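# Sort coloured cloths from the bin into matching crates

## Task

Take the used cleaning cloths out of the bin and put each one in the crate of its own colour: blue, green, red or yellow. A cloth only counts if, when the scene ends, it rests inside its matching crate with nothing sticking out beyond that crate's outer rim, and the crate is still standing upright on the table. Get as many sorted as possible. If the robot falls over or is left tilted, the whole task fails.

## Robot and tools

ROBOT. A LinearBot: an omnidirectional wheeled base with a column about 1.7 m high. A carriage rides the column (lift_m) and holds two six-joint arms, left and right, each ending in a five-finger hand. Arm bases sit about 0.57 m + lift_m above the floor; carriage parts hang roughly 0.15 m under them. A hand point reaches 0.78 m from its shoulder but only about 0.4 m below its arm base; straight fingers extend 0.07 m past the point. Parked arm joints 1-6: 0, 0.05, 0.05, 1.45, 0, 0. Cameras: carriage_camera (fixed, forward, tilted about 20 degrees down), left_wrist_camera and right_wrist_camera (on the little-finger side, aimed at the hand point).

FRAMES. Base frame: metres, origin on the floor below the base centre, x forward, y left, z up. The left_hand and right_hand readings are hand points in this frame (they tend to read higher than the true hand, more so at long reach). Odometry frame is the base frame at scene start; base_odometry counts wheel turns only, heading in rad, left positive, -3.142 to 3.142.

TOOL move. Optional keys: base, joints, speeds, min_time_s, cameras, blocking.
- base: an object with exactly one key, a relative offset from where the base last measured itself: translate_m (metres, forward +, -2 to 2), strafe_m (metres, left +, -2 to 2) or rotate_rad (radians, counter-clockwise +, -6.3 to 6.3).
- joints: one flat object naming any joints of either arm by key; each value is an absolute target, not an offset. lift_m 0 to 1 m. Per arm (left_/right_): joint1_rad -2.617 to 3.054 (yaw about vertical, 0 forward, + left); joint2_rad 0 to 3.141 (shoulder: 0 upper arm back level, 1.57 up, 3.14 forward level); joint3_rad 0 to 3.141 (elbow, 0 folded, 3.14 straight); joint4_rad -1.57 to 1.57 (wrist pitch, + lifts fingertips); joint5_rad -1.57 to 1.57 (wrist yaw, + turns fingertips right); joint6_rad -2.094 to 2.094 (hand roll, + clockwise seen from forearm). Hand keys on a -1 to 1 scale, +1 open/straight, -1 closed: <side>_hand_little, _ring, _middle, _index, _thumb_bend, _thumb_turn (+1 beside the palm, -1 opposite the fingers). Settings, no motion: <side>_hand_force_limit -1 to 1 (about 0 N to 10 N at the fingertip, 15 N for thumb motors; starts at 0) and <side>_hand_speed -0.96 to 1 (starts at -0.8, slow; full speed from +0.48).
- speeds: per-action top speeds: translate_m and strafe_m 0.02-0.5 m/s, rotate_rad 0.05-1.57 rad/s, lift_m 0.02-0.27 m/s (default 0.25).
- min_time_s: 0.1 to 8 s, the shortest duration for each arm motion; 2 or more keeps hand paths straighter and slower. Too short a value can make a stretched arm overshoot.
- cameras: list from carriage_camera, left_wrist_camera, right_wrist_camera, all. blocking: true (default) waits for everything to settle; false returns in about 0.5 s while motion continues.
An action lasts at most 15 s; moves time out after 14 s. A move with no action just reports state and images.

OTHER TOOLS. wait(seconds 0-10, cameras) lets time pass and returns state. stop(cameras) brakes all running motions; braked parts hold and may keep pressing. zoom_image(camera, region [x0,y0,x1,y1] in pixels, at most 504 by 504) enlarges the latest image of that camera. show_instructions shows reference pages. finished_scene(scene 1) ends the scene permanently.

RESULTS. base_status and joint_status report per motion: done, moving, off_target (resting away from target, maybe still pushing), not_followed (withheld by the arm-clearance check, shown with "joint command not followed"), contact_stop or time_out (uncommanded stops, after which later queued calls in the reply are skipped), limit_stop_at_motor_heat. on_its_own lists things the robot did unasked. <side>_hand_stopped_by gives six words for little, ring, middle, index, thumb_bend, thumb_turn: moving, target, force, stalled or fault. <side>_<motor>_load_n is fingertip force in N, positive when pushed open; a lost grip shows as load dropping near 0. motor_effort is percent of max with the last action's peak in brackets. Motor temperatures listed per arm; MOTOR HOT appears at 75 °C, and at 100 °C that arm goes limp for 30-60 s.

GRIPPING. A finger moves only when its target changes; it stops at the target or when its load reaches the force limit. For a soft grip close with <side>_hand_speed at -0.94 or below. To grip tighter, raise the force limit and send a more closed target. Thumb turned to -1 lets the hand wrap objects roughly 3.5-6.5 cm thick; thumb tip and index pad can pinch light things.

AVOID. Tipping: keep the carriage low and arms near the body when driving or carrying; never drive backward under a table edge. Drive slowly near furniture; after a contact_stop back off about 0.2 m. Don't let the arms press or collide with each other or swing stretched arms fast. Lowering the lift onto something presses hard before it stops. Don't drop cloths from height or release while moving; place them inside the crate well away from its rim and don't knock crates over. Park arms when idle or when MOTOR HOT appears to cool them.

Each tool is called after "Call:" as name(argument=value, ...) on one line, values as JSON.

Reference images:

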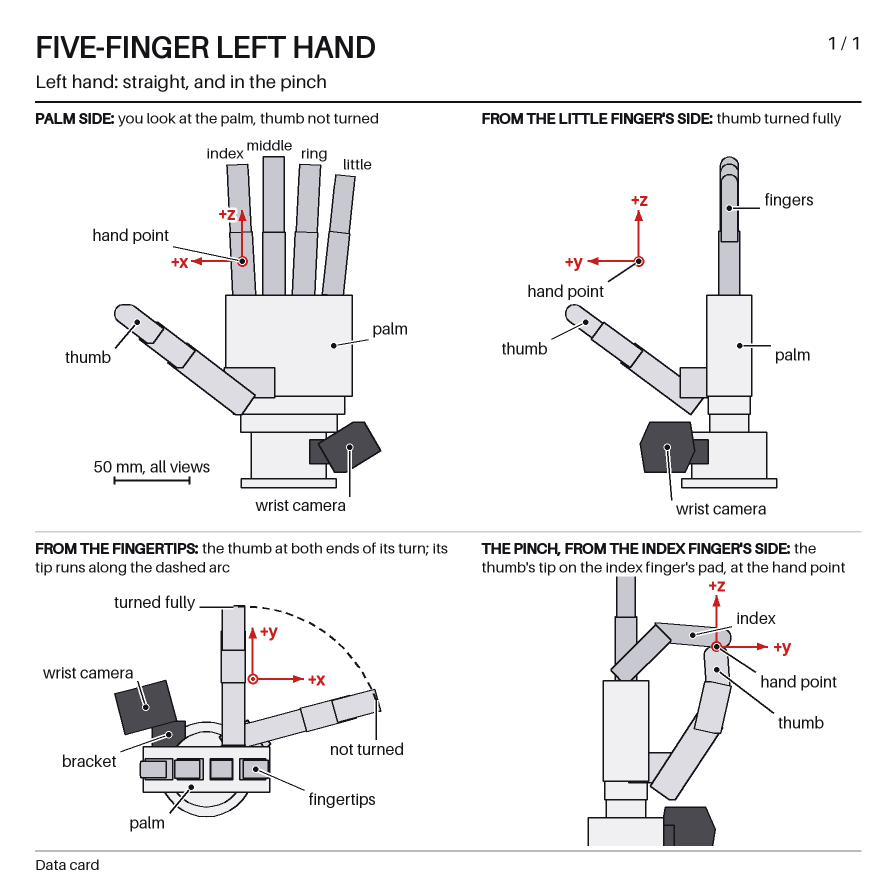

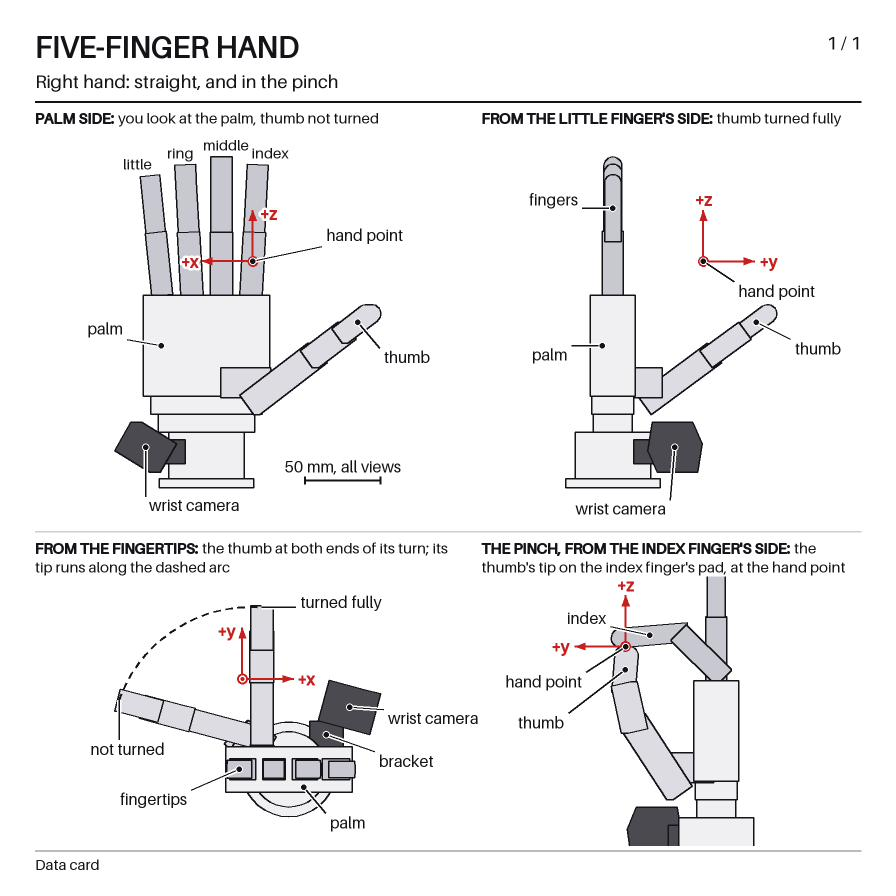

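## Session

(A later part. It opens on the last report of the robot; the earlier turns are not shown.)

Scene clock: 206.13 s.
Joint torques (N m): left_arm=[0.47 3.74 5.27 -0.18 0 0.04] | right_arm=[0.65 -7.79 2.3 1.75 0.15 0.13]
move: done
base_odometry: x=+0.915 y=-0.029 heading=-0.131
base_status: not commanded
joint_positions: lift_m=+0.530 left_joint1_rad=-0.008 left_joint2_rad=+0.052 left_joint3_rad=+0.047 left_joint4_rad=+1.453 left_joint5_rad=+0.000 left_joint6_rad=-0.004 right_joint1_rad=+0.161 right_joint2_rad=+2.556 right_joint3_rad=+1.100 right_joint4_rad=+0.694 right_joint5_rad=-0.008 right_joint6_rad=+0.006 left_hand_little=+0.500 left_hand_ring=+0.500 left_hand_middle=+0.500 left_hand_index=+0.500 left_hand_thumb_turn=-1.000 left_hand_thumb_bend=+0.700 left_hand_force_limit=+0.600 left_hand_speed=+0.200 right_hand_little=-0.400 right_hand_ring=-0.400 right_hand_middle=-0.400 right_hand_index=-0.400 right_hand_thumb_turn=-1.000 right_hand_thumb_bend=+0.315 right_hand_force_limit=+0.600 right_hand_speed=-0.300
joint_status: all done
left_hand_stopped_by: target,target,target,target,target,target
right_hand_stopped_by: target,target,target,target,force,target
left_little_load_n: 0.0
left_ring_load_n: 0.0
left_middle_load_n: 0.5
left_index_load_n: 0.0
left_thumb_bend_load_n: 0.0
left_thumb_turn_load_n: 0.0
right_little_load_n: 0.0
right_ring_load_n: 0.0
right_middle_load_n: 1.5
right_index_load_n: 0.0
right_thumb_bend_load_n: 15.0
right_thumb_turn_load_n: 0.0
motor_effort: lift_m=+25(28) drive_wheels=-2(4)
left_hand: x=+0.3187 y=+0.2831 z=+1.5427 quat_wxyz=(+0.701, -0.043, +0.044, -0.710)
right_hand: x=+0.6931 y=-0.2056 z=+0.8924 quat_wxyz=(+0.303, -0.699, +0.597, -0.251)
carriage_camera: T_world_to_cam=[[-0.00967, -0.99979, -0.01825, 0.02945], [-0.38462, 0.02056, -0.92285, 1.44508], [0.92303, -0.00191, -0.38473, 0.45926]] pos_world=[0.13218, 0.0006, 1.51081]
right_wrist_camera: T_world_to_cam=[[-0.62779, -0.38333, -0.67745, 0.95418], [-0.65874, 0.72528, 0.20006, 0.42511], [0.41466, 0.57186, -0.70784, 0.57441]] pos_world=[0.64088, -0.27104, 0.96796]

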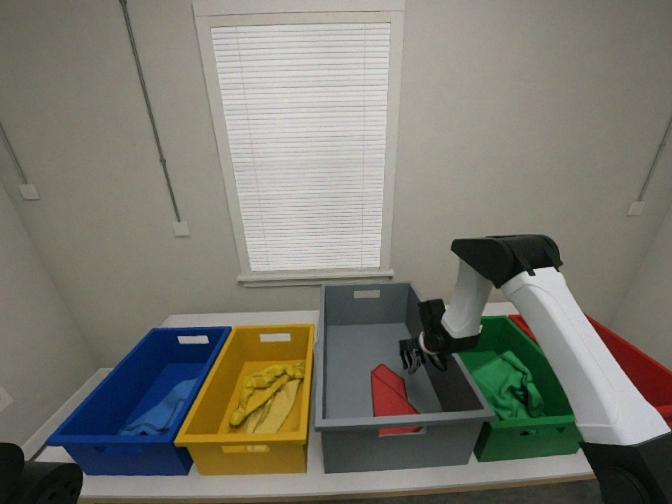

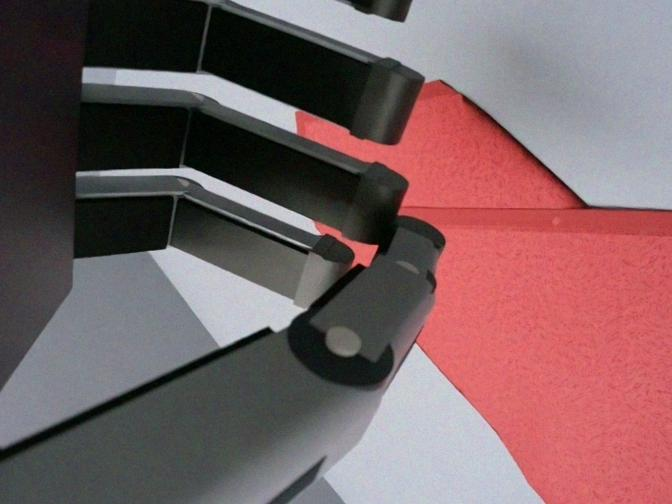

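Call:
move(base={"translate_m": 0.09}, joints={"lift_m": 0.8}, speeds={"translate_m": 0.15})

Call:
move(base={"strafe_m": 0.038}, joints={"right_joint1_rad": 0, "right_joint2_rad": 2.79, "right_joint3_rad": 1.749, "right_joint4_rad": -0.53, "right_joint5_rad": -0.8, "right_joint6_rad": -1.57, "right_hand_thumb_bend": 1.0, "right_hand_index": 0.8, "right_hand_middle": 0.8, "right_hand_ring": 0.8, "right_hand_little": 0.8, "right_hand_speed": 0.2}, speeds={"strafe_m": 0.1}, min_time_s=3, cameras=["carriage_camera", "right_wrist_camera"])

Scene clock: 212.90 s.
Joint torques (N m): left_arm=[0.47 3.73 5.26 -0.13 0 0.04] | right_arm=[0.7 -8.25 2.66 1.76 0.13 0.13]
Motor temperatures (°C): left_arm=[28 43 44 44 28 28] | right_arm=[29 43 41 44 26 27]
move: done
base_odometry: x=+1.004 y=-0.041 heading=-0.131
base_status: done
joint_positions: lift_m=+0.800 left_joint1_rad=-0.008 left_joint2_rad=+0.052 left_joint3_rad=+0.047 left_joint4_rad=+1.451 left_joint5_rad=+0.000 left_joint6_rad=-0.004 right_joint1_rad=+0.161 right_joint2_rad=+2.563 right_joint3_rad=+1.095 right_joint4_rad=+0.690 right_joint5_rad=-0.007 right_joint6_rad=+0.006 left_hand_little=+0.500 left_hand_ring=+0.500 left_hand_middle=+0.500 left_hand_index=+0.500 left_hand_thumb_turn=-1.000 left_hand_thumb_bend=+0.700 left_hand_force_limit=+0.600 left_hand_speed=+0.200 right_hand_little=-0.400 right_hand_ring=-0.400 right_hand_middle=-0.400 right_hand_index=-0.400 right_hand_thumb_turn=-1.000 right_hand_thumb_bend=+0.315 right_hand_force_limit=+0.600 right_hand_speed=-0.300
joint_status: all done
left_hand_stopped_by: target,target,target,target,target,target
right_hand_stopped_by: target,target,target,target,force,target
left_little_load_n: 0.0
left_ring_load_n: 0.0
left_middle_load_n: 0.0
left_index_load_n: 0.0
left_thumb_bend_load_n: 0.0
left_thumb_turn_load_n: 0.0
right_little_load_n: 0.0
right_ring_load_n: 0.0
right_middle_load_n: 1.0
right_index_load_n: 0.0
right_thumb_bend_load_n: 15.0
right_thumb_turn_load_n: 0.0
motor_effort: lift_m=+21(29) drive_wheels=+2(9)
left_hand: x=+0.3193 y=+0.2831 z=+1.8126 quat_wxyz=(+0.701, -0.044, +0.045, -0.710)
right_hand: x=+0.6879 y=-0.2065 z=+1.1576 quat_wxyz=(+0.297, -0.702, +0.599, -0.247)
pictures: none

Scene clock: 216.23 s.
Joint torques (N m): left_arm=[0.42 3.78 5.26 -0.15 0 0.04] | right_arm=[-0.1 -8.54 5.86 0.32 -0.51 0.07]
move: done
base_odometry: x=+1.009 y=-0.003 heading=-0.132
base_status: done
joint_positions: lift_m=+0.800 left_joint1_rad=-0.008 left_joint2_rad=+0.052 left_joint3_rad=+0.047 left_joint4_rad=+1.451 left_joint5_rad=+0.000 left_joint6_rad=-0.004 right_joint1_rad=+0.007 right_joint2_rad=+2.758 right_joint3_rad=+1.727 right_joint4_rad=-0.517 right_joint5_rad=-0.792 right_joint6_rad=-1.558 left_hand_little=+0.500 left_hand_ring=+0.500 left_hand_middle=+0.500 left_hand_index=+0.500 left_hand_thumb_turn=-1.000 left_hand_thumb_bend=+0.700 left_hand_force_limit=+0.600 left_hand_speed=+0.200 right_hand_little=+0.800 right_hand_ring=+0.800 right_hand_middle=+0.800 right_hand_index=+0.800 right_hand_thumb_turn=-1.000 right_hand_thumb_bend=+1.000 right_hand_force_limit=+0.600 right_hand_speed=+0.200
joint_status: all done
left_hand_stopped_by: target,target,target,target,target,target
right_hand_stopped_by: target,target,target,target,target,target
left_little_load_n: 0.0
left_ring_load_n: 0.0
left_middle_load_n: 0.0
left_index_load_n: 0.0
left_thumb_bend_load_n: 0.0
left_thumb_turn_load_n: 0.0
right_little_load_n: -0.5
right_ring_load_n: 0.0
right_middle_load_n: 0.0
right_index_load_n: 0.0
right_thumb_bend_load_n: 0.0
right_thumb_turn_load_n: 0.0
motor_effort: lift_m=+24(25) drive_wheels=+0(9)
left_hand: x=+0.3192 y=+0.2833 z=+1.8127 quat_wxyz=(+0.702, -0.044, +0.044, -0.710)
right_hand: x=+0.6404 y=-0.2158 z=+1.1474 quat_wxyz=(+0.386, -0.922, -0.002, -0.007)
carriage_camera: T_world_to_cam=[[-0.00967, -0.99979, -0.01825, 0.03438], [-0.38462, 0.02056, -0.92285, 1.69434], [0.92303, -0.00191, -0.38473, 0.56317]] pos_world=[0.13218, 0.0006, 1.78091]
right_wrist_camera: T_world_to_cam=[[0.29147, -0.69259, -0.65982, 0.41424], [-0.82793, -0.52814, 0.18864, 0.19782], [-0.47913, 0.4913, -0.72736, 1.35998]] pos_world=[0.69465, -0.27678, 1.2252]

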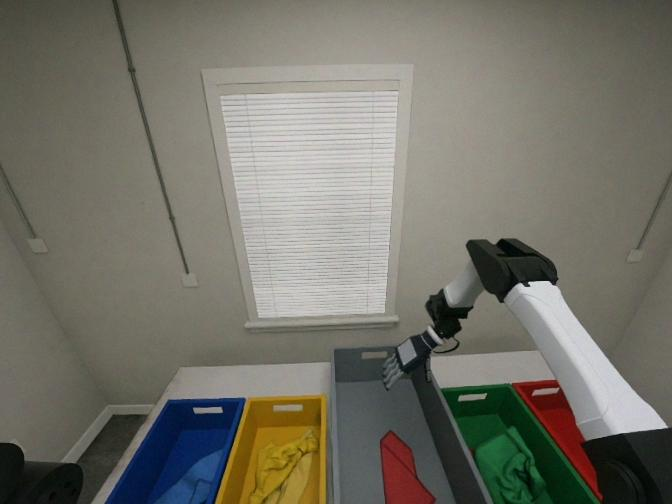

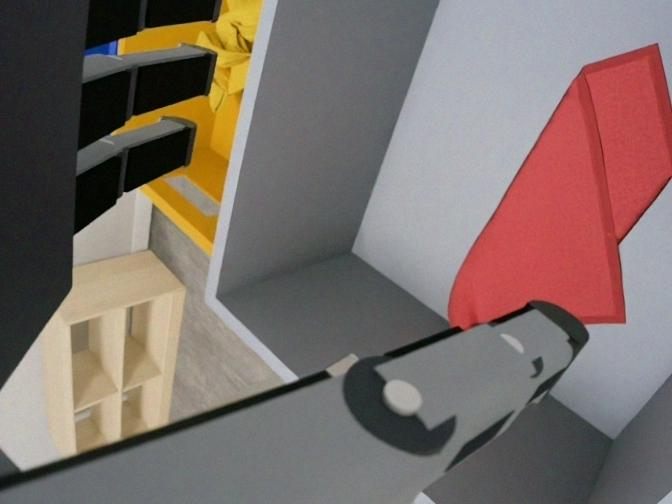

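Call:
move(joints={"lift_m": 0.48}, cameras=["carriage_camera", "right_wrist_camera"])

Scene clock: 218.77 s.
Joint torques (N m): left_arm=[0.42 3.77 5.27 -0.15 0 0.04] | right_arm=[-0.06 -9.58 5.2 0.37 -0.46 0.1]
move: done
base_odometry: x=+1.009 y=-0.003 heading=-0.132
base_status: not commanded
joint_positions: lift_m=+0.480 left_joint1_rad=-0.008 left_joint2_rad=+0.052 left_joint3_rad=+0.047 left_joint4_rad=+1.451 left_joint5_rad=+0.000 left_joint6_rad=-0.004 right_joint1_rad=+0.007 right_joint2_rad=+2.771 right_joint3_rad=+1.735 right_joint4_rad=-0.526 right_joint5_rad=-0.798 right_joint6_rad=-1.561 left_hand_little=+0.500 left_hand_ring=+0.500 left_hand_middle=+0.500 left_hand_index=+0.500 left_hand_thumb_turn=-1.000 left_hand_thumb_bend=+0.700 left_hand_force_limit=+0.600 left_hand_speed=+0.200 right_hand_little=+0.800 right_hand_ring=+0.800 right_hand_middle=+0.800 right_hand_index=+0.800 right_hand_thumb_turn=-1.000 right_hand_thumb_bend=+1.000 right_hand_force_limit=+0.600 right_hand_speed=+0.200
joint_status: all done
left_hand_stopped_by: target,target,target,target,target,target
right_hand_stopped_by: target,target,target,target,target,target
left_little_load_n: 0.0
left_ring_load_n: 0.0
left_middle_load_n: 0.0
left_index_load_n: 0.0
left_thumb_bend_load_n: 0.0
left_thumb_turn_load_n: 0.0
right_little_load_n: 0.0
right_ring_load_n: 0.0
right_middle_load_n: 0.0
right_index_load_n: 0.0
right_thumb_bend_load_n: 0.0
right_thumb_turn_load_n: 0.0
motor_effort: lift_m=+19(20) drive_wheels=+0(2)
left_hand: x=+0.3192 y=+0.2833 z=+1.4931 quat_wxyz=(+0.702, -0.044, +0.044, -0.710)
right_hand: x=+0.6371 y=-0.2149 z=+0.8246 quat_wxyz=(+0.388, -0.922, +0.000, -0.001)
carriage_camera: T_world_to_cam=[[-0.00967, -0.99979, -0.01825, 0.02855], [-0.38462, 0.02056, -0.92285, 1.3994], [0.92303, -0.00191, -0.38473, 0.44021]] pos_world=[0.13218, 0.0006, 1.46131]
right_wrist_camera: T_world_to_cam=[[0.28405, -0.68867, -0.66712, 0.21442], [-0.82455, -0.53053, 0.19659, 0.24723], [-0.48932, 0.49424, -0.71854, 1.12296]] pos_world=[0.69243, -0.27618, 0.90133]

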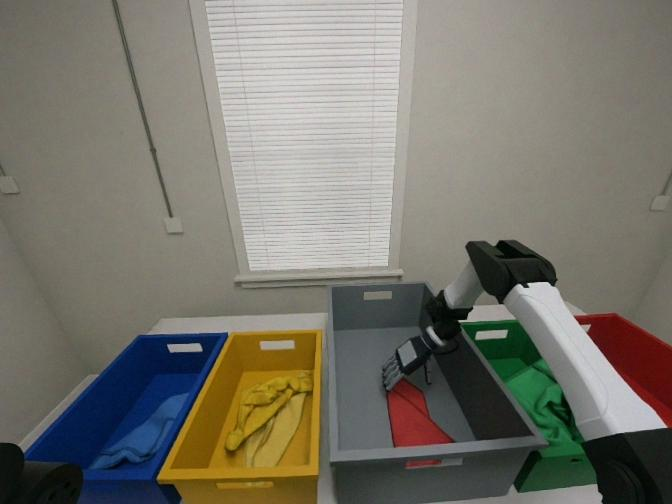

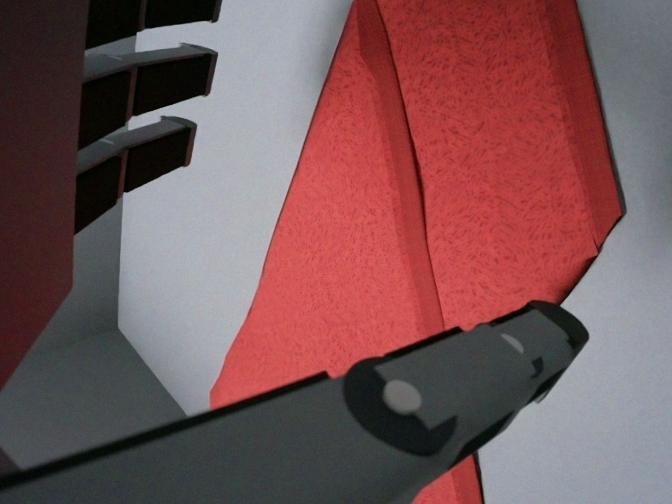

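Call:
move(joints={"lift_m": 0.415}, speeds={"lift_m": 0.08}, cameras=["right_wrist_camera"])

Call:
move(joints={"right_hand_index": 0.35, "right_hand_middle": 0.35, "right_hand_ring": 0.35, "right_hand_little": 0.35, "right_hand_thumb_bend": 0.6, "right_hand_speed": -0.5, "right_hand_force_limit": 0.6}, cameras=["right_wrist_camera"])

Call:
move(joints={"right_hand_index": -0.4, "right_hand_middle": -0.4, "right_hand_ring": -0.4, "right_hand_little": -0.4, "right_hand_thumb_bend": 0.1, "right_hand_speed": -0.5, "right_hand_force_limit": 0.6}, cameras=["right_wrist_camera"])

Call:
move(joints={"lift_m": 0.53}, speeds={"lift_m": 0.1}, cameras=["carriage_camera", "right_wrist_camera"])

Scene clock: 220.97 s.
Joint torques (N m): left_arm=[0.42 3.77 5.15 -0.18 0 0.04] | right_arm=[0.9 -9.58 4.15 0.62 0.12 0.11]
move: done
base_odometry: x=+1.009 y=-0.003 heading=-0.132
base_status: not commanded
joint_positions: lift_m=+0.415 left_joint1_rad=-0.008 left_joint2_rad=+0.052 left_joint3_rad=+0.047 left_joint4_rad=+1.452 left_joint5_rad=+0.000 left_joint6_rad=-0.004 right_joint1_rad=-0.008 right_joint2_rad=+2.771 right_joint3_rad=+1.748 right_joint4_rad=-0.557 right_joint5_rad=-0.854 right_joint6_rad=-1.561 left_hand_little=+0.500 left_hand_ring=+0.500 left_hand_middle=+0.500 left_hand_index=+0.500 left_hand_thumb_turn=-1.000 left_hand_thumb_bend=+0.700 left_hand_force_limit=+0.600 left_hand_speed=+0.200 right_hand_little=+0.800 right_hand_ring=+0.800 right_hand_middle=+0.800 right_hand_index=+0.800 right_hand_thumb_turn=-1.000 right_hand_thumb_bend=+1.000 right_hand_force_limit=+0.600 right_hand_speed=+0.200
joint_status: all done
left_hand_stopped_by: target,target,target,target,target,target
right_hand_stopped_by: target,target,target,target,target,target
left_little_load_n: 0.0
left_ring_load_n: 0.0
left_middle_load_n: 0.0
left_index_load_n: 0.0
left_thumb_bend_load_n: 0.0
left_thumb_turn_load_n: 0.0
right_little_load_n: 0.0
right_ring_load_n: 0.0
right_middle_load_n: 1.5
right_index_load_n: 0.0
right_thumb_bend_load_n: 0.0
right_thumb_turn_load_n: -0.5
motor_effort: lift_m=+14(18) drive_wheels=+2(2)
left_hand: x=+0.3189 y=+0.2833 z=+1.4285 quat_wxyz=(+0.702, -0.044, +0.044, -0.710)
right_hand: x=+0.6367 y=-0.2110 z=+0.7685 quat_wxyz=(+0.414, -0.910, +0.010, +0.005)
right_wrist_camera: T_world_to_cam=[[0.26252, -0.65401, -0.70948, 0.23334], [-0.82904, -0.5291, 0.18097, 0.27512], [-0.49374, 0.54068, -0.6811, 1.06445]] pos_world=[0.69239, -0.27735, 0.84076]

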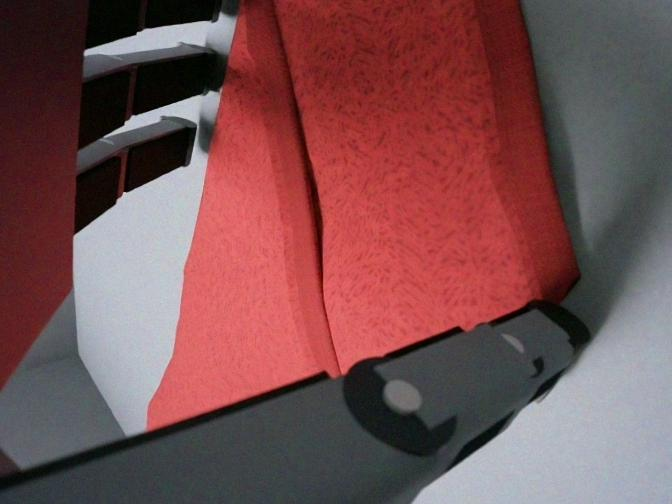

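Scene clock: 222.00 s.
Joint torques (N m): left_arm=[0.42 3.78 5.26 -0.18 0 0.04] | right_arm=[-0.32 -9.63 4.15 0.52 0.88 0.11]
move: done
base_odometry: x=+1.009 y=-0.003 heading=-0.132
base_status: not commanded
joint_positions: lift_m=+0.415 left_joint1_rad=-0.008 left_joint2_rad=+0.052 left_joint3_rad=+0.047 left_joint4_rad=+1.452 left_joint5_rad=+0.000 left_joint6_rad=-0.004 right_joint1_rad=+0.010 right_joint2_rad=+2.771 right_joint3_rad=+1.748 right_joint4_rad=-0.542 right_joint5_rad=-0.932 right_joint6_rad=-1.561 left_hand_little=+0.500 left_hand_ring=+0.500 left_hand_middle=+0.500 left_hand_index=+0.500 left_hand_thumb_turn=-1.000 left_hand_thumb_bend=+0.700 left_hand_force_limit=+0.600 left_hand_speed=+0.200 right_hand_little=+0.350 right_hand_ring=+0.350 right_hand_middle=+0.351 right_hand_index=+0.350 right_hand_thumb_turn=-1.000 right_hand_thumb_bend=+0.601 right_hand_force_limit=+0.600 right_hand_speed=-0.500
joint_status: all done
left_hand_stopped_by: target,target,target,target,target,target
right_hand_stopped_by: target,target,target,target,target,target
left_little_load_n: 0.0
left_ring_load_n: 0.0
left_middle_load_n: 0.0
left_index_load_n: 0.0
left_thumb_bend_load_n: 0.0
left_thumb_turn_load_n: 0.0
right_little_load_n: 0.0
right_ring_load_n: 0.0
right_middle_load_n: 6.5
right_index_load_n: 0.0
right_thumb_bend_load_n: 1.5
right_thumb_turn_load_n: 0.0
motor_effort: lift_m=+14(19) drive_wheels=+0(2)
left_hand: x=+0.3189 y=+0.2833 z=+1.4285 quat_wxyz=(+0.702, -0.044, +0.044, -0.710)
right_hand: x=+0.6383 y=-0.1908 z=+0.7770 quat_wxyz=(+0.449, -0.893, -0.001, +0.002)
right_wrist_camera: T_world_to_cam=[[0.2837, -0.59206, -0.7543, 0.28535], [-0.82197, -0.55526, 0.12668, 0.3183], [-0.49384, 0.58408, -0.64419, 1.0397]] pos_world=[0.69412, -0.26158, 0.84468]

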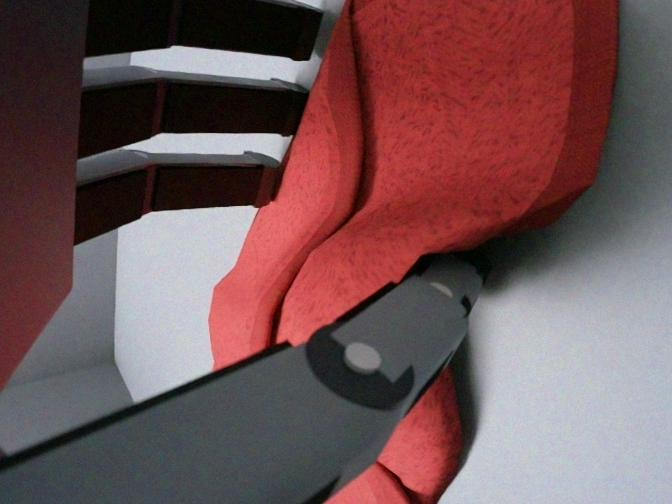

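Scene clock: 223.03 s.
Joint torques (N m): left_arm=[0.42 3.77 5.26 -0.16 0.01 0.04] | right_arm=[-0.29 -9.63 4.12 0.51 0.92 0.11]
move: off_target
base_odometry: x=+1.009 y=-0.003 heading=-0.132
base_status: not commanded
joint_positions: lift_m=+0.415 left_joint1_rad=-0.008 left_joint2_rad=+0.052 left_joint3_rad=+0.047 left_joint4_rad=+1.452 left_joint5_rad=+0.000 left_joint6_rad=-0.004 right_joint1_rad=+0.010 right_joint2_rad=+2.771 right_joint3_rad=+1.748 right_joint4_rad=-0.542 right_joint5_rad=-0.936 right_joint6_rad=-1.561 left_hand_little=+0.500 left_hand_ring=+0.500 left_hand_middle=+0.500 left_hand_index=+0.500 left_hand_thumb_turn=-1.000 left_hand_thumb_bend=+0.700 left_hand_force_limit=+0.600 left_hand_speed=+0.200 right_hand_little=-0.400 right_hand_ring=-0.333 right_hand_middle=+0.311 right_hand_index=-0.242 right_hand_thumb_turn=-1.000 right_hand_thumb_bend=+0.233 right_hand_force_limit=+0.600 right_hand_speed=-0.500
joint_status: right_hand_ring off_target (ended at -0.333, target -0.400); right_hand_middle off_target (ended at +0.311, target -0.400); right_hand_index off_target (ended at -0.242, target -0.400); right_hand_thumb_bend off_target (ended at +0.233, target +0.100); the others done
left_hand_stopped_by: target,target,target,target,target,target
right_hand_stopped_by: target,force,force,force,force,target
left_little_load_n: 0.0
left_ring_load_n: 0.0
left_middle_load_n: 0.0
left_index_load_n: 0.0
left_thumb_bend_load_n: 0.0
left_thumb_turn_load_n: 0.0
right_little_load_n: 0.0
right_ring_load_n: 8.5
right_middle_load_n: 4.0
right_index_load_n: 8.0
right_thumb_bend_load_n: 12.5
right_thumb_turn_load_n: 3.0
motor_effort: lift_m=+14(20) drive_wheels=+2(2)
left_hand: x=+0.3189 y=+0.2833 z=+1.4285 quat_wxyz=(+0.702, -0.044, +0.044, -0.710)
right_hand: x=+0.6383 y=-0.1901 z=+0.7775 quat_wxyz=(+0.451, -0.892, -0.001, +0.002)
right_wrist_camera: T_world_to_cam=[[0.28369, -0.58894, -0.75675, 0.28863], [-0.82197, -0.55578, 0.12439, 0.32031], [-0.49384, 0.58674, -0.64176, 1.03824]] pos_world=[0.69412, -0.26117, 0.84488]

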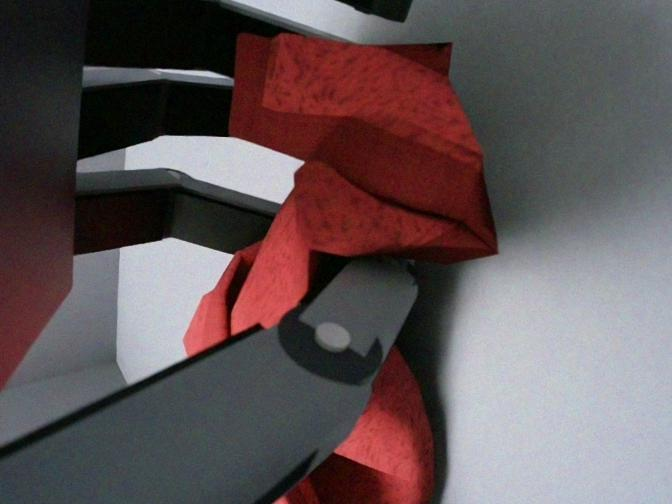

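Scene clock: 224.57 s.
Joint torques (N m): left_arm=[0.43 3.78 5.22 -0.19 0 0.04] | right_arm=[-0.17 -9.66 4.14 0.42 -0.37 0.11]
move: done
base_odometry: x=+1.009 y=-0.003 heading=-0.132
base_status: not commanded
joint_positions: lift_m=+0.530 left_joint1_rad=-0.008 left_joint2_rad=+0.052 left_joint3_rad=+0.047 left_joint4_rad=+1.453 left_joint5_rad=+0.000 left_joint6_rad=-0.004 right_joint1_rad=+0.007 right_joint2_rad=+2.771 right_joint3_rad=+1.748 right_joint4_rad=-0.532 right_joint5_rad=-0.808 right_joint6_rad=-1.562 left_hand_little=+0.500 left_hand_ring=+0.500 left_hand_middle=+0.500 left_hand_index=+0.500 left_hand_thumb_turn=-1.000 left_hand_thumb_bend=+0.700 left_hand_force_limit=+0.600 left_hand_speed=+0.200 right_hand_little=-0.400 right_hand_ring=-0.333 right_hand_middle=+0.311 right_hand_index=-0.242 right_hand_thumb_turn=-1.000 right_hand_thumb_bend=+0.233 right_hand_force_limit=+0.600 right_hand_speed=-0.500
joint_status: all done
left_hand_stopped_by: target,target,target,target,target,target
right_hand_stopped_by: target,force,force,force,force,target
left_little_load_n: 0.0
left_ring_load_n: 0.5
left_middle_load_n: 0.0
left_index_load_n: 0.0
left_thumb_bend_load_n: 0.0
left_thumb_turn_load_n: 0.0
right_little_load_n: 0.0
right_ring_load_n: 7.5
right_middle_load_n: 0.0
right_index_load_n: 7.5
right_thumb_bend_load_n: 11.5
right_thumb_turn_load_n: 3.0
motor_effort: lift_m=+21(27) drive_wheels=+1(2)
left_hand: x=+0.3187 y=+0.2833 z=+1.5428 quat_wxyz=(+0.702, -0.044, +0.044, -0.710)
right_hand: x=+0.6414 y=-0.2132 z=+0.8773 quat_wxyz=(+0.393, -0.919, -0.002, -0.004)
carriage_camera: T_world_to_cam=[[-0.00967, -0.99979, -0.01825, 0.02945], [-0.38462, 0.02056, -0.92285, 1.44508], [0.92303, -0.00191, -0.38473, 0.45926]] pos_world=[0.13218, 0.0006, 1.51081]
right_wrist_camera: T_world_to_cam=[[0.28975, -0.6816, -0.67191, 0.25155], [-0.82583, -0.5329, 0.18447, 0.25226], [-0.4838, 0.50143, -0.71729, 1.15897]] pos_world=[0.69614, -0.27526, 0.95381]

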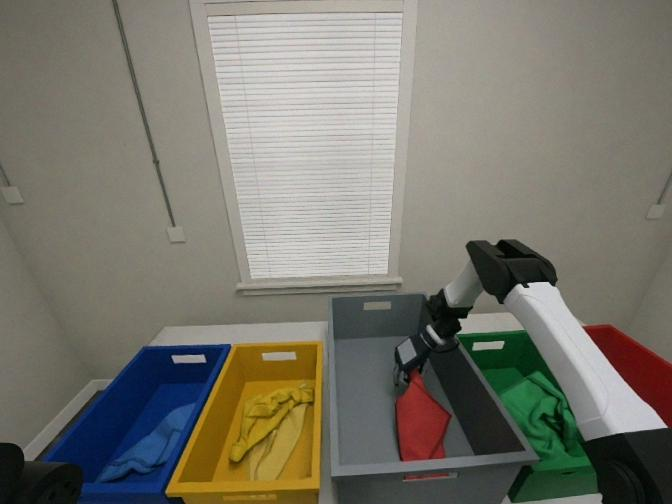

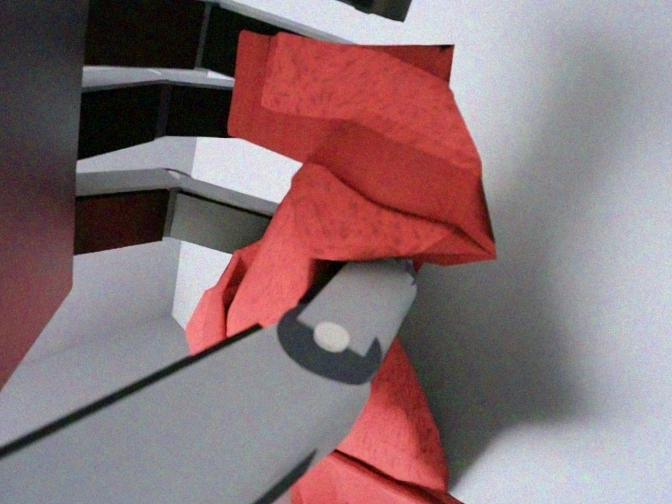

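Call:
move(base={"translate_m": -0.07}, joints={"lift_m": 0.97}, speeds={"lift_m": 0.25, "translate_m": 0.04}, cameras=["carriage_camera"])

Call:
move(base={"strafe_m": -0.64}, speeds={"strafe_m": 0.3}, cameras=["carriage_camera"])

Scene clock: 227.63 s.
Joint torques (N m): left_arm=[0.43 3.75 5.3 -0.15 0 0.03] | right_arm=[-0.06 -9.74 4.11 0.38 -0.4 0.12]
move: done
base_odometry: x=+0.940 y=+0.006 heading=-0.132
base_status: done
joint_positions: lift_m=+0.970 left_joint1_rad=-0.008 left_joint2_rad=+0.052 left_joint3_rad=+0.047 left_joint4_rad=+1.453 left_joint5_rad=+0.000 left_joint6_rad=-0.004 right_joint1_rad=+0.007 right_joint2_rad=+2.772 right_joint3_rad=+1.748 right_joint4_rad=-0.528 right_joint5_rad=-0.804 right_joint6_rad=-1.563 left_hand_little=+0.500 left_hand_ring=+0.500 left_hand_middle=+0.500 left_hand_index=+0.500 left_hand_thumb_turn=-1.000 left_hand_thumb_bend=+0.700 left_hand_force_limit=+0.600 left_hand_speed=+0.200 right_hand_little=-0.400 right_hand_ring=-0.333 right_hand_middle=+0.311 right_hand_index=-0.242 right_hand_thumb_turn=-1.000 right_hand_thumb_bend=+0.233 right_hand_force_limit=+0.600 right_hand_speed=-0.500
joint_status: all done
left_hand_stopped_by: target,target,target,target,target,target
right_hand_stopped_by: target,force,force,force,force,target
left_little_load_n: 0.0
left_ring_load_n: 0.0
left_middle_load_n: 0.0
left_index_load_n: 0.0
left_thumb_bend_load_n: 0.0
left_thumb_turn_load_n: 0.0
right_little_load_n: 0.5
right_ring_load_n: 7.5
right_middle_load_n: 0.0
right_index_load_n: 7.5
right_thumb_bend_load_n: 11.5
right_thumb_turn_load_n: 3.0
motor_effort: lift_m=+24(29) drive_wheels=+1(6)
left_hand: x=+0.3188 y=+0.2833 z=+1.9827 quat_wxyz=(+0.702, -0.044, +0.044, -0.710)
right_hand: x=+0.6424 y=-0.2139 z=+1.3164 quat_wxyz=(+0.391, -0.920, -0.003, -0.006)
carriage_camera: T_world_to_cam=[[-0.00967, -0.99979, -0.01825, 0.03748], [-0.38462, 0.02056, -0.92285, 1.85113], [0.92303, -0.00191, -0.38473, 0.62854]] pos_world=[0.13218, 0.0006, 1.95081]

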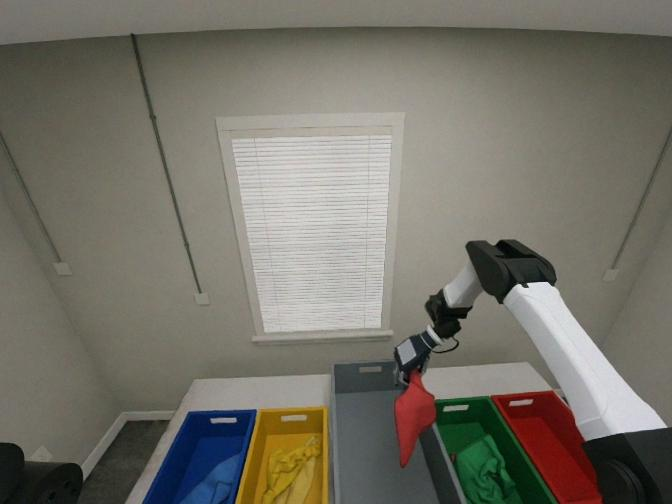

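Scene clock: 231.37 s.
Joint torques (N m): left_arm=[0.31 3.78 5.26 -0.19 0 0.04] | right_arm=[0.28 -9.74 4.19 0.38 -0.43 0.12]
move: done
base_odometry: x=+0.856 y=-0.628 heading=-0.132
base_status: done
joint_positions: lift_m=+0.970 left_joint1_rad=-0.007 left_joint2_rad=+0.052 left_joint3_rad=+0.047 left_joint4_rad=+1.453 left_joint5_rad=+0.000 left_joint6_rad=-0.004 right_joint1_rad=+0.001 right_joint2_rad=+2.772 right_joint3_rad=+1.748 right_joint4_rad=-0.527 right_joint5_rad=-0.804 right_joint6_rad=-1.563 left_hand_little=+0.500 left_hand_ring=+0.500 left_hand_middle=+0.500 left_hand_index=+0.500 left_hand_thumb_turn=-1.000 left_hand_thumb_bend=+0.700 left_hand_force_limit=+0.600 left_hand_speed=+0.200 right_hand_little=-0.400 right_hand_ring=-0.333 right_hand_middle=+0.311 right_hand_index=-0.242 right_hand_thumb_turn=-1.000 right_hand_thumb_bend=+0.233 right_hand_force_limit=+0.600 right_hand_speed=-0.500
joint_status: not commanded
left_hand_stopped_by: target,target,target,target,target,target
right_hand_stopped_by: target,force,force,force,force,target
left_little_load_n: 0.0
left_ring_load_n: 0.0
left_middle_load_n: 0.0
left_index_load_n: 0.0
left_thumb_bend_load_n: 0.0
left_thumb_turn_load_n: 0.0
right_little_load_n: 0.0
right_ring_load_n: 7.5
right_middle_load_n: 0.0
right_index_load_n: 8.0
right_thumb_bend_load_n: 11.5
right_thumb_turn_load_n: 3.0
motor_effort: lift_m=+23(26) drive_wheels=-3(6)
left_hand: x=+0.3186 y=+0.2833 z=+1.9828 quat_wxyz=(+0.702, -0.044, +0.043, -0.710)
right_hand: x=+0.6431 y=-0.2164 z=+1.3164 quat_wxyz=(+0.391, -0.920, +0.000, -0.007)
carriage_camera: T_world_to_cam=[[-0.00967, -0.99979, -0.01825, 0.03748], [-0.38462, 0.02056, -0.92285, 1.85113], [0.92303, -0.00191, -0.38473, 0.62854]] pos_world=[0.13218, 0.0006, 1.95081]

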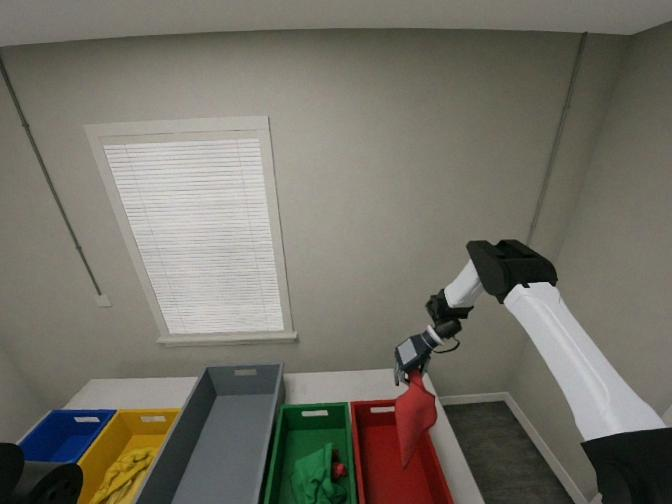

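Call:
move(joints={"lift_m": 0.53}, cameras=["carriage_camera"])

Call:
move(joints={"right_hand_index": 0.8, "right_hand_middle": 0.8, "right_hand_ring": 0.8, "right_hand_little": 0.8, "right_hand_thumb_bend": 1.0, "right_hand_speed": 0.2})

Call:
move(joints={"lift_m": 0.8}, cameras=["carriage_camera", "right_wrist_camera"])

Call:
zoom_image(camera="carriage_camera", region=[180, 340, 480, 504])

Scene clock: 234.43 s.
Joint torques (N m): left_arm=[0.35 3.75 5.27 -0.19 0 0.04] | right_arm=[0.51 -9.7 4.11 0.39 -0.39 0.12]
move: done
base_odometry: x=+0.856 y=-0.628 heading=-0.132
base_status: not commanded
joint_positions: lift_m=+0.530 left_joint1_rad=-0.007 left_joint2_rad=+0.052 left_joint3_rad=+0.047 left_joint4_rad=+1.453 left_joint5_rad=+0.000 left_joint6_rad=-0.004 right_joint1_rad=+0.001 right_joint2_rad=+2.772 right_joint3_rad=+1.748 right_joint4_rad=-0.527 right_joint5_rad=-0.803 right_joint6_rad=-1.563 left_hand_little=+0.500 left_hand_ring=+0.500 left_hand_middle=+0.500 left_hand_index=+0.500 left_hand_thumb_turn=-1.000 left_hand_thumb_bend=+0.700 left_hand_force_limit=+0.600 left_hand_speed=+0.200 right_hand_little=-0.400 right_hand_ring=-0.333 right_hand_middle=+0.311 right_hand_index=-0.242 right_hand_thumb_turn=-1.000 right_hand_thumb_bend=+0.233 right_hand_force_limit=+0.600 right_hand_speed=-0.500
joint_status: all done
left_hand_stopped_by: target,target,target,target,target,target
right_hand_stopped_by: target,force,force,force,force,target
left_little_load_n: 0.0
left_ring_load_n: 0.0
left_middle_load_n: 0.0
left_index_load_n: 0.0
left_thumb_bend_load_n: 0.0
left_thumb_turn_load_n: 0.0
right_little_load_n: 0.0
right_ring_load_n: 8.0
right_middle_load_n: 0.0
right_index_load_n: 7.0
right_thumb_bend_load_n: 11.5
right_thumb_turn_load_n: 3.0
motor_effort: lift_m=+15(20) drive_wheels=-2(4)
left_hand: x=+0.3186 y=+0.2833 z=+1.5434 quat_wxyz=(+0.702, -0.044, +0.043, -0.710)
right_hand: x=+0.6431 y=-0.2165 z=+0.8769 quat_wxyz=(+0.391, -0.920, -0.001, -0.007)
carriage_camera: T_world_to_cam=[[-0.00967, -0.99979, -0.01825, 0.02946], [-0.38462, 0.02056, -0.92285, 1.44563], [0.92303, -0.00191, -0.38473, 0.45949]] pos_world=[0.13218, 0.0006, 1.51141]

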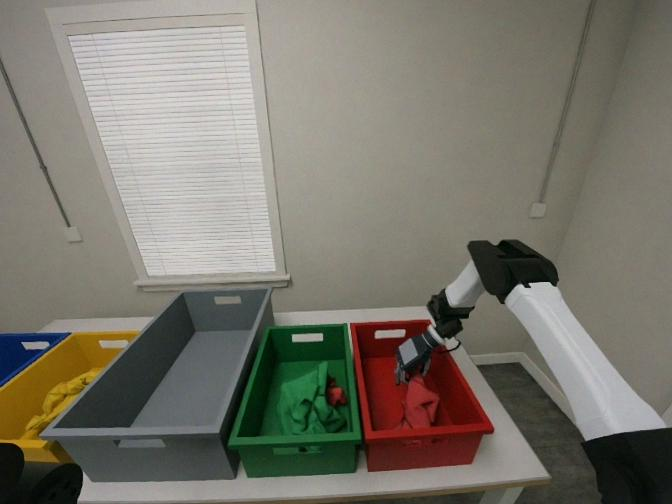

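Scene clock: 235.37 s.
Joint torques (N m): left_arm=[0.36 3.78 5.29 -0.19 0 0.04] | right_arm=[0.36 -9.78 4.14 0.38 -0.42 0.13]
move: done
base_odometry: x=+0.856 y=-0.628 heading=-0.132
base_status: not commanded
joint_positions: lift_m=+0.530 left_joint1_rad=-0.007 left_joint2_rad=+0.052 left_joint3_rad=+0.047 left_joint4_rad=+1.453 left_joint5_rad=+0.000 left_joint6_rad=-0.004 right_joint1_rad=+0.001 right_joint2_rad=+2.772 right_joint3_rad=+1.748 right_joint4_rad=-0.527 right_joint5_rad=-0.803 right_joint6_rad=-1.563 left_hand_little=+0.500 left_hand_ring=+0.500 left_hand_middle=+0.500 left_hand_index=+0.500 left_hand_thumb_turn=-1.000 left_hand_thumb_bend=+0.700 left_hand_force_limit=+0.600 left_hand_speed=+0.200 right_hand_little=+0.800 right_hand_ring=+0.800 right_hand_middle=+0.800 right_hand_index=+0.800 right_hand_thumb_turn=-1.000 right_hand_thumb_bend=+1.000 right_hand_force_limit=+0.600 right_hand_speed=+0.200
joint_status: all done
left_hand_stopped_by: target,target,target,target,target,target
right_hand_stopped_by: target,target,target,target,target,target
left_little_load_n: 0.0
left_ring_load_n: 0.0
left_middle_load_n: 0.0
left_index_load_n: 0.0
left_thumb_bend_load_n: 0.0
left_thumb_turn_load_n: -0.5
right_little_load_n: 0.0
right_ring_load_n: 0.0
right_middle_load_n: 0.0
right_index_load_n: 0.0
right_thumb_bend_load_n: 0.0
right_thumb_turn_load_n: 0.0
motor_effort: lift_m=+18(19) drive_wheels=-1(3)
left_hand: x=+0.3186 y=+0.2833 z=+1.5434 quat_wxyz=(+0.702, -0.044, +0.043, -0.710)
right_hand: x=+0.6431 y=-0.2165 z=+0.8769 quat_wxyz=(+0.391, -0.920, -0.001, -0.007)
pictures: none

Scene clock: 236.97 s.
Joint torques (N m): left_arm=[0.35 3.75 5.26 -0.19 0 0.04] | right_arm=[0.36 -9.92 4.14 0.37 -0.41 0.12]
move: done
base_odometry: x=+0.856 y=-0.628 heading=-0.132
base_status: not commanded
joint_positions: lift_m=+0.800 left_joint1_rad=-0.007 left_joint2_rad=+0.052 left_joint3_rad=+0.047 left_joint4_rad=+1.453 left_joint5_rad=+0.000 left_joint6_rad=-0.004 right_joint1_rad=+0.001 right_joint2_rad=+2.774 right_joint3_rad=+1.748 right_joint4_rad=-0.529 right_joint5_rad=-0.803 right_joint6_rad=-1.563 left_hand_little=+0.500 left_hand_ring=+0.500 left_hand_middle=+0.500 left_hand_index=+0.500 left_hand_thumb_turn=-1.000 left_hand_thumb_bend=+0.700 left_hand_force_limit=+0.600 left_hand_speed=+0.200 right_hand_little=+0.800 right_hand_ring=+0.800 right_hand_middle=+0.800 right_hand_index=+0.800 right_hand_thumb_turn=-1.000 right_hand_thumb_bend=+1.000 right_hand_force_limit=+0.600 right_hand_speed=+0.200
joint_status: all done
left_hand_stopped_by: target,target,target,target,target,target
right_hand_stopped_by: target,target,target,target,target,target
left_little_load_n: 0.0
left_ring_load_n: 0.0
left_middle_load_n: 0.0
left_index_load_n: 0.0
left_thumb_bend_load_n: 0.0
left_thumb_turn_load_n: 0.0
right_little_load_n: 0.0
right_ring_load_n: 0.0
right_middle_load_n: 0.0
right_index_load_n: 0.0
right_thumb_bend_load_n: -0.5
right_thumb_turn_load_n: 0.0
motor_effort: lift_m=+22(30) drive_wheels=-2(4)
left_hand: x=+0.3186 y=+0.2833 z=+1.8129 quat_wxyz=(+0.702, -0.044, +0.043, -0.710)
right_hand: x=+0.6421 y=-0.2165 z=+1.1456 quat_wxyz=(+0.391, -0.920, +0.000, -0.006)
carriage_camera: T_world_to_cam=[[-0.00967, -0.99979, -0.01825, 0.03438], [-0.38462, 0.02056, -0.92285, 1.69425], [0.92303, -0.00191, -0.38473, 0.56313]] pos_world=[0.13218, 0.0006, 1.78081]
right_wrist_camera: T_world_to_cam=[[0.28743, -0.68638, -0.66803, 0.42546], [-0.82874, -0.52789, 0.18581, 0.20292], [-0.48018, 0.50022, -0.72056, 1.35462]] pos_world=[0.69634, -0.27846, 1.2226]

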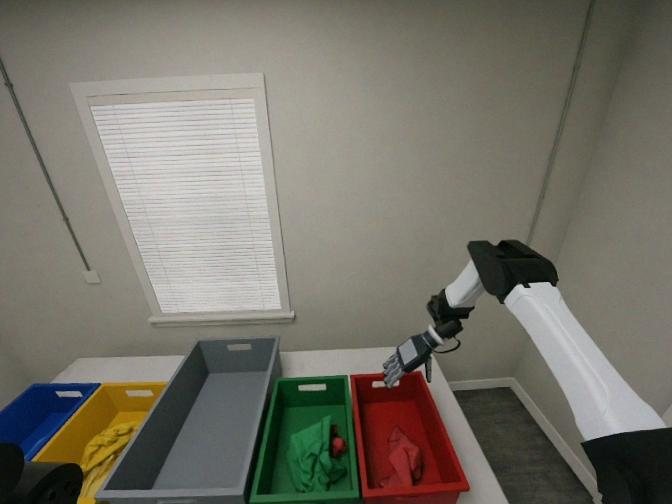

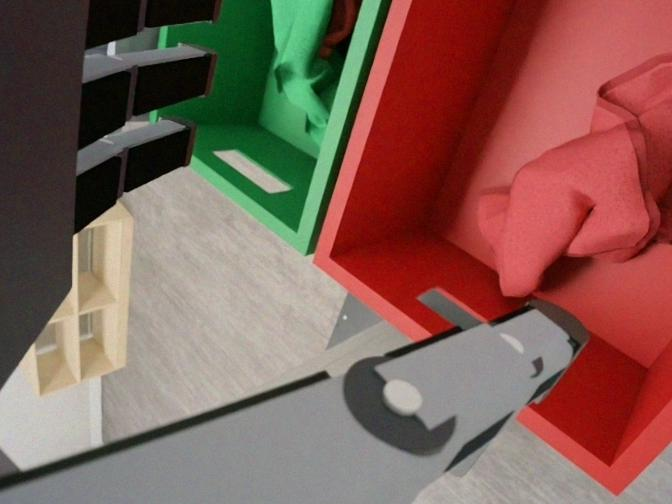

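Scaled by 1.680 from the camera's image (finer frame: 960x720).

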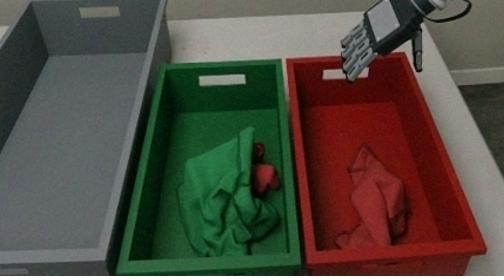

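Call:
move(base={"strafe_m": 0.22}, joints={"lift_m": 0.72}, speeds={"strafe_m": 0.2}, cameras=["carriage_camera", "right_wrist_camera"])

Call:
zoom_image(camera="right_wrist_camera", region=[300, 0, 672, 372])

Call:
zoom_image(camera="carriage_camera", region=[260, 360, 460, 504])

Scene clock: 240.67 s.
Joint torques (N m): left_arm=[0.29 3.75 5.23 -0.18 0.02 0.04] | right_arm=[0.27 -9.84 4.12 0.36 -0.43 0.12]
move: done
base_odometry: x=+0.884 y=-0.410 heading=-0.132
base_status: done
joint_positions: lift_m=+0.720 left_joint1_rad=-0.006 left_joint2_rad=+0.052 left_joint3_rad=+0.047 left_joint4_rad=+1.453 left_joint5_rad=+0.000 left_joint6_rad=-0.004 right_joint1_rad=+0.001 right_joint2_rad=+2.774 right_joint3_rad=+1.748 right_joint4_rad=-0.528 right_joint5_rad=-0.802 right_joint6_rad=-1.563 left_hand_little=+0.500 left_hand_ring=+0.500 left_hand_middle=+0.500 left_hand_index=+0.500 left_hand_thumb_turn=-1.000 left_hand_thumb_bend=+0.700 left_hand_force_limit=+0.600 left_hand_speed=+0.200 right_hand_little=+0.800 right_hand_ring=+0.800 right_hand_middle=+0.800 right_hand_index=+0.800 right_hand_thumb_turn=-1.000 right_hand_thumb_bend=+1.000 right_hand_force_limit=+0.600 right_hand_speed=+0.200
joint_status: all done
left_hand_stopped_by: target,target,target,target,target,target
right_hand_stopped_by: target,target,target,target,target,target
left_little_load_n: 0.0
left_ring_load_n: 0.0
left_middle_load_n: 0.0
left_index_load_n: 0.0
left_thumb_bend_load_n: 0.0
left_thumb_turn_load_n: 0.0
right_little_load_n: 0.0
right_ring_load_n: 0.0
right_middle_load_n: 0.0
right_index_load_n: 0.0
right_thumb_bend_load_n: 0.0
right_thumb_turn_load_n: 0.0
motor_effort: lift_m=+18(20) drive_wheels=-1(9)
left_hand: x=+0.3188 y=+0.2833 z=+1.7334 quat_wxyz=(+0.702, -0.043, +0.044, -0.709)
right_hand: x=+0.6423 y=-0.2167 z=+1.0661 quat_wxyz=(+0.390, -0.921, +0.000, -0.006)
carriage_camera: T_world_to_cam=[[-0.00967, -0.99979, -0.01825, 0.03293], [-0.38462, 0.02056, -0.92285, 1.62097], [0.92303, -0.00191, -0.38473, 0.53259]] pos_world=[0.13218, 0.0006, 1.70141]
right_wrist_camera: T_world_to_cam=[[0.28793, -0.68685, -0.66733, 0.37101], [-0.8289, -0.52773, 0.18552, 0.21827], [-0.4796, 0.49973, -0.72128, 1.29784]] pos_world=[0.69654, -0.27856, 1.1432]

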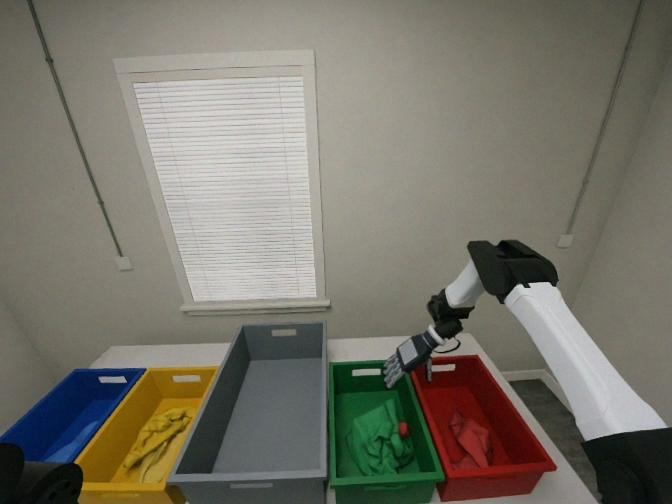

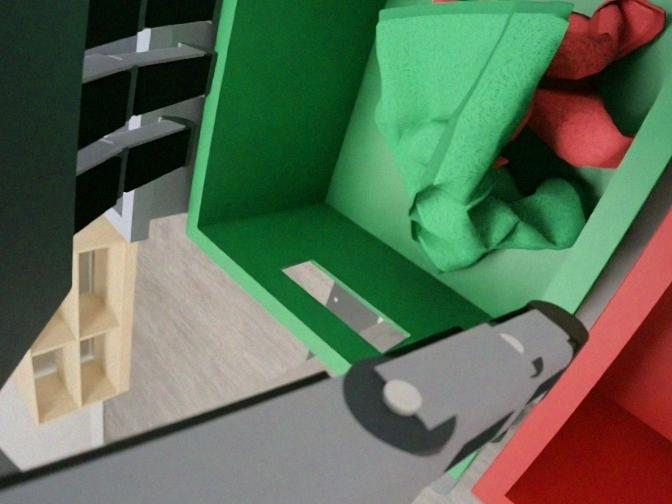

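Scaled by 1.355 from the camera's image (finer frame: 960x720).

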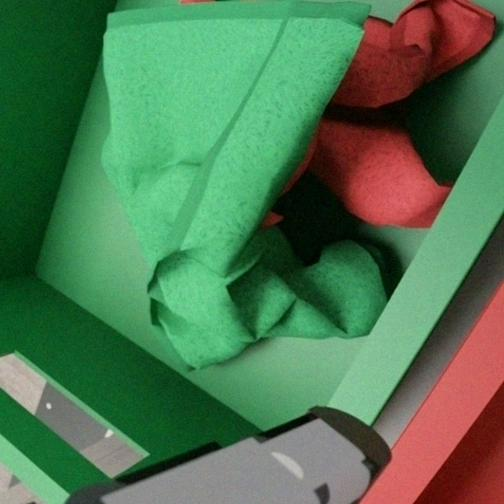

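Scaled by 2.520 from the camera's image (finer frame: 960x720).

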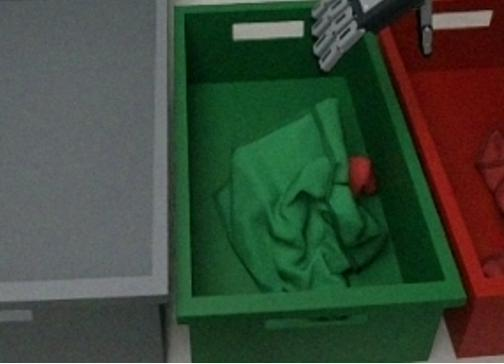

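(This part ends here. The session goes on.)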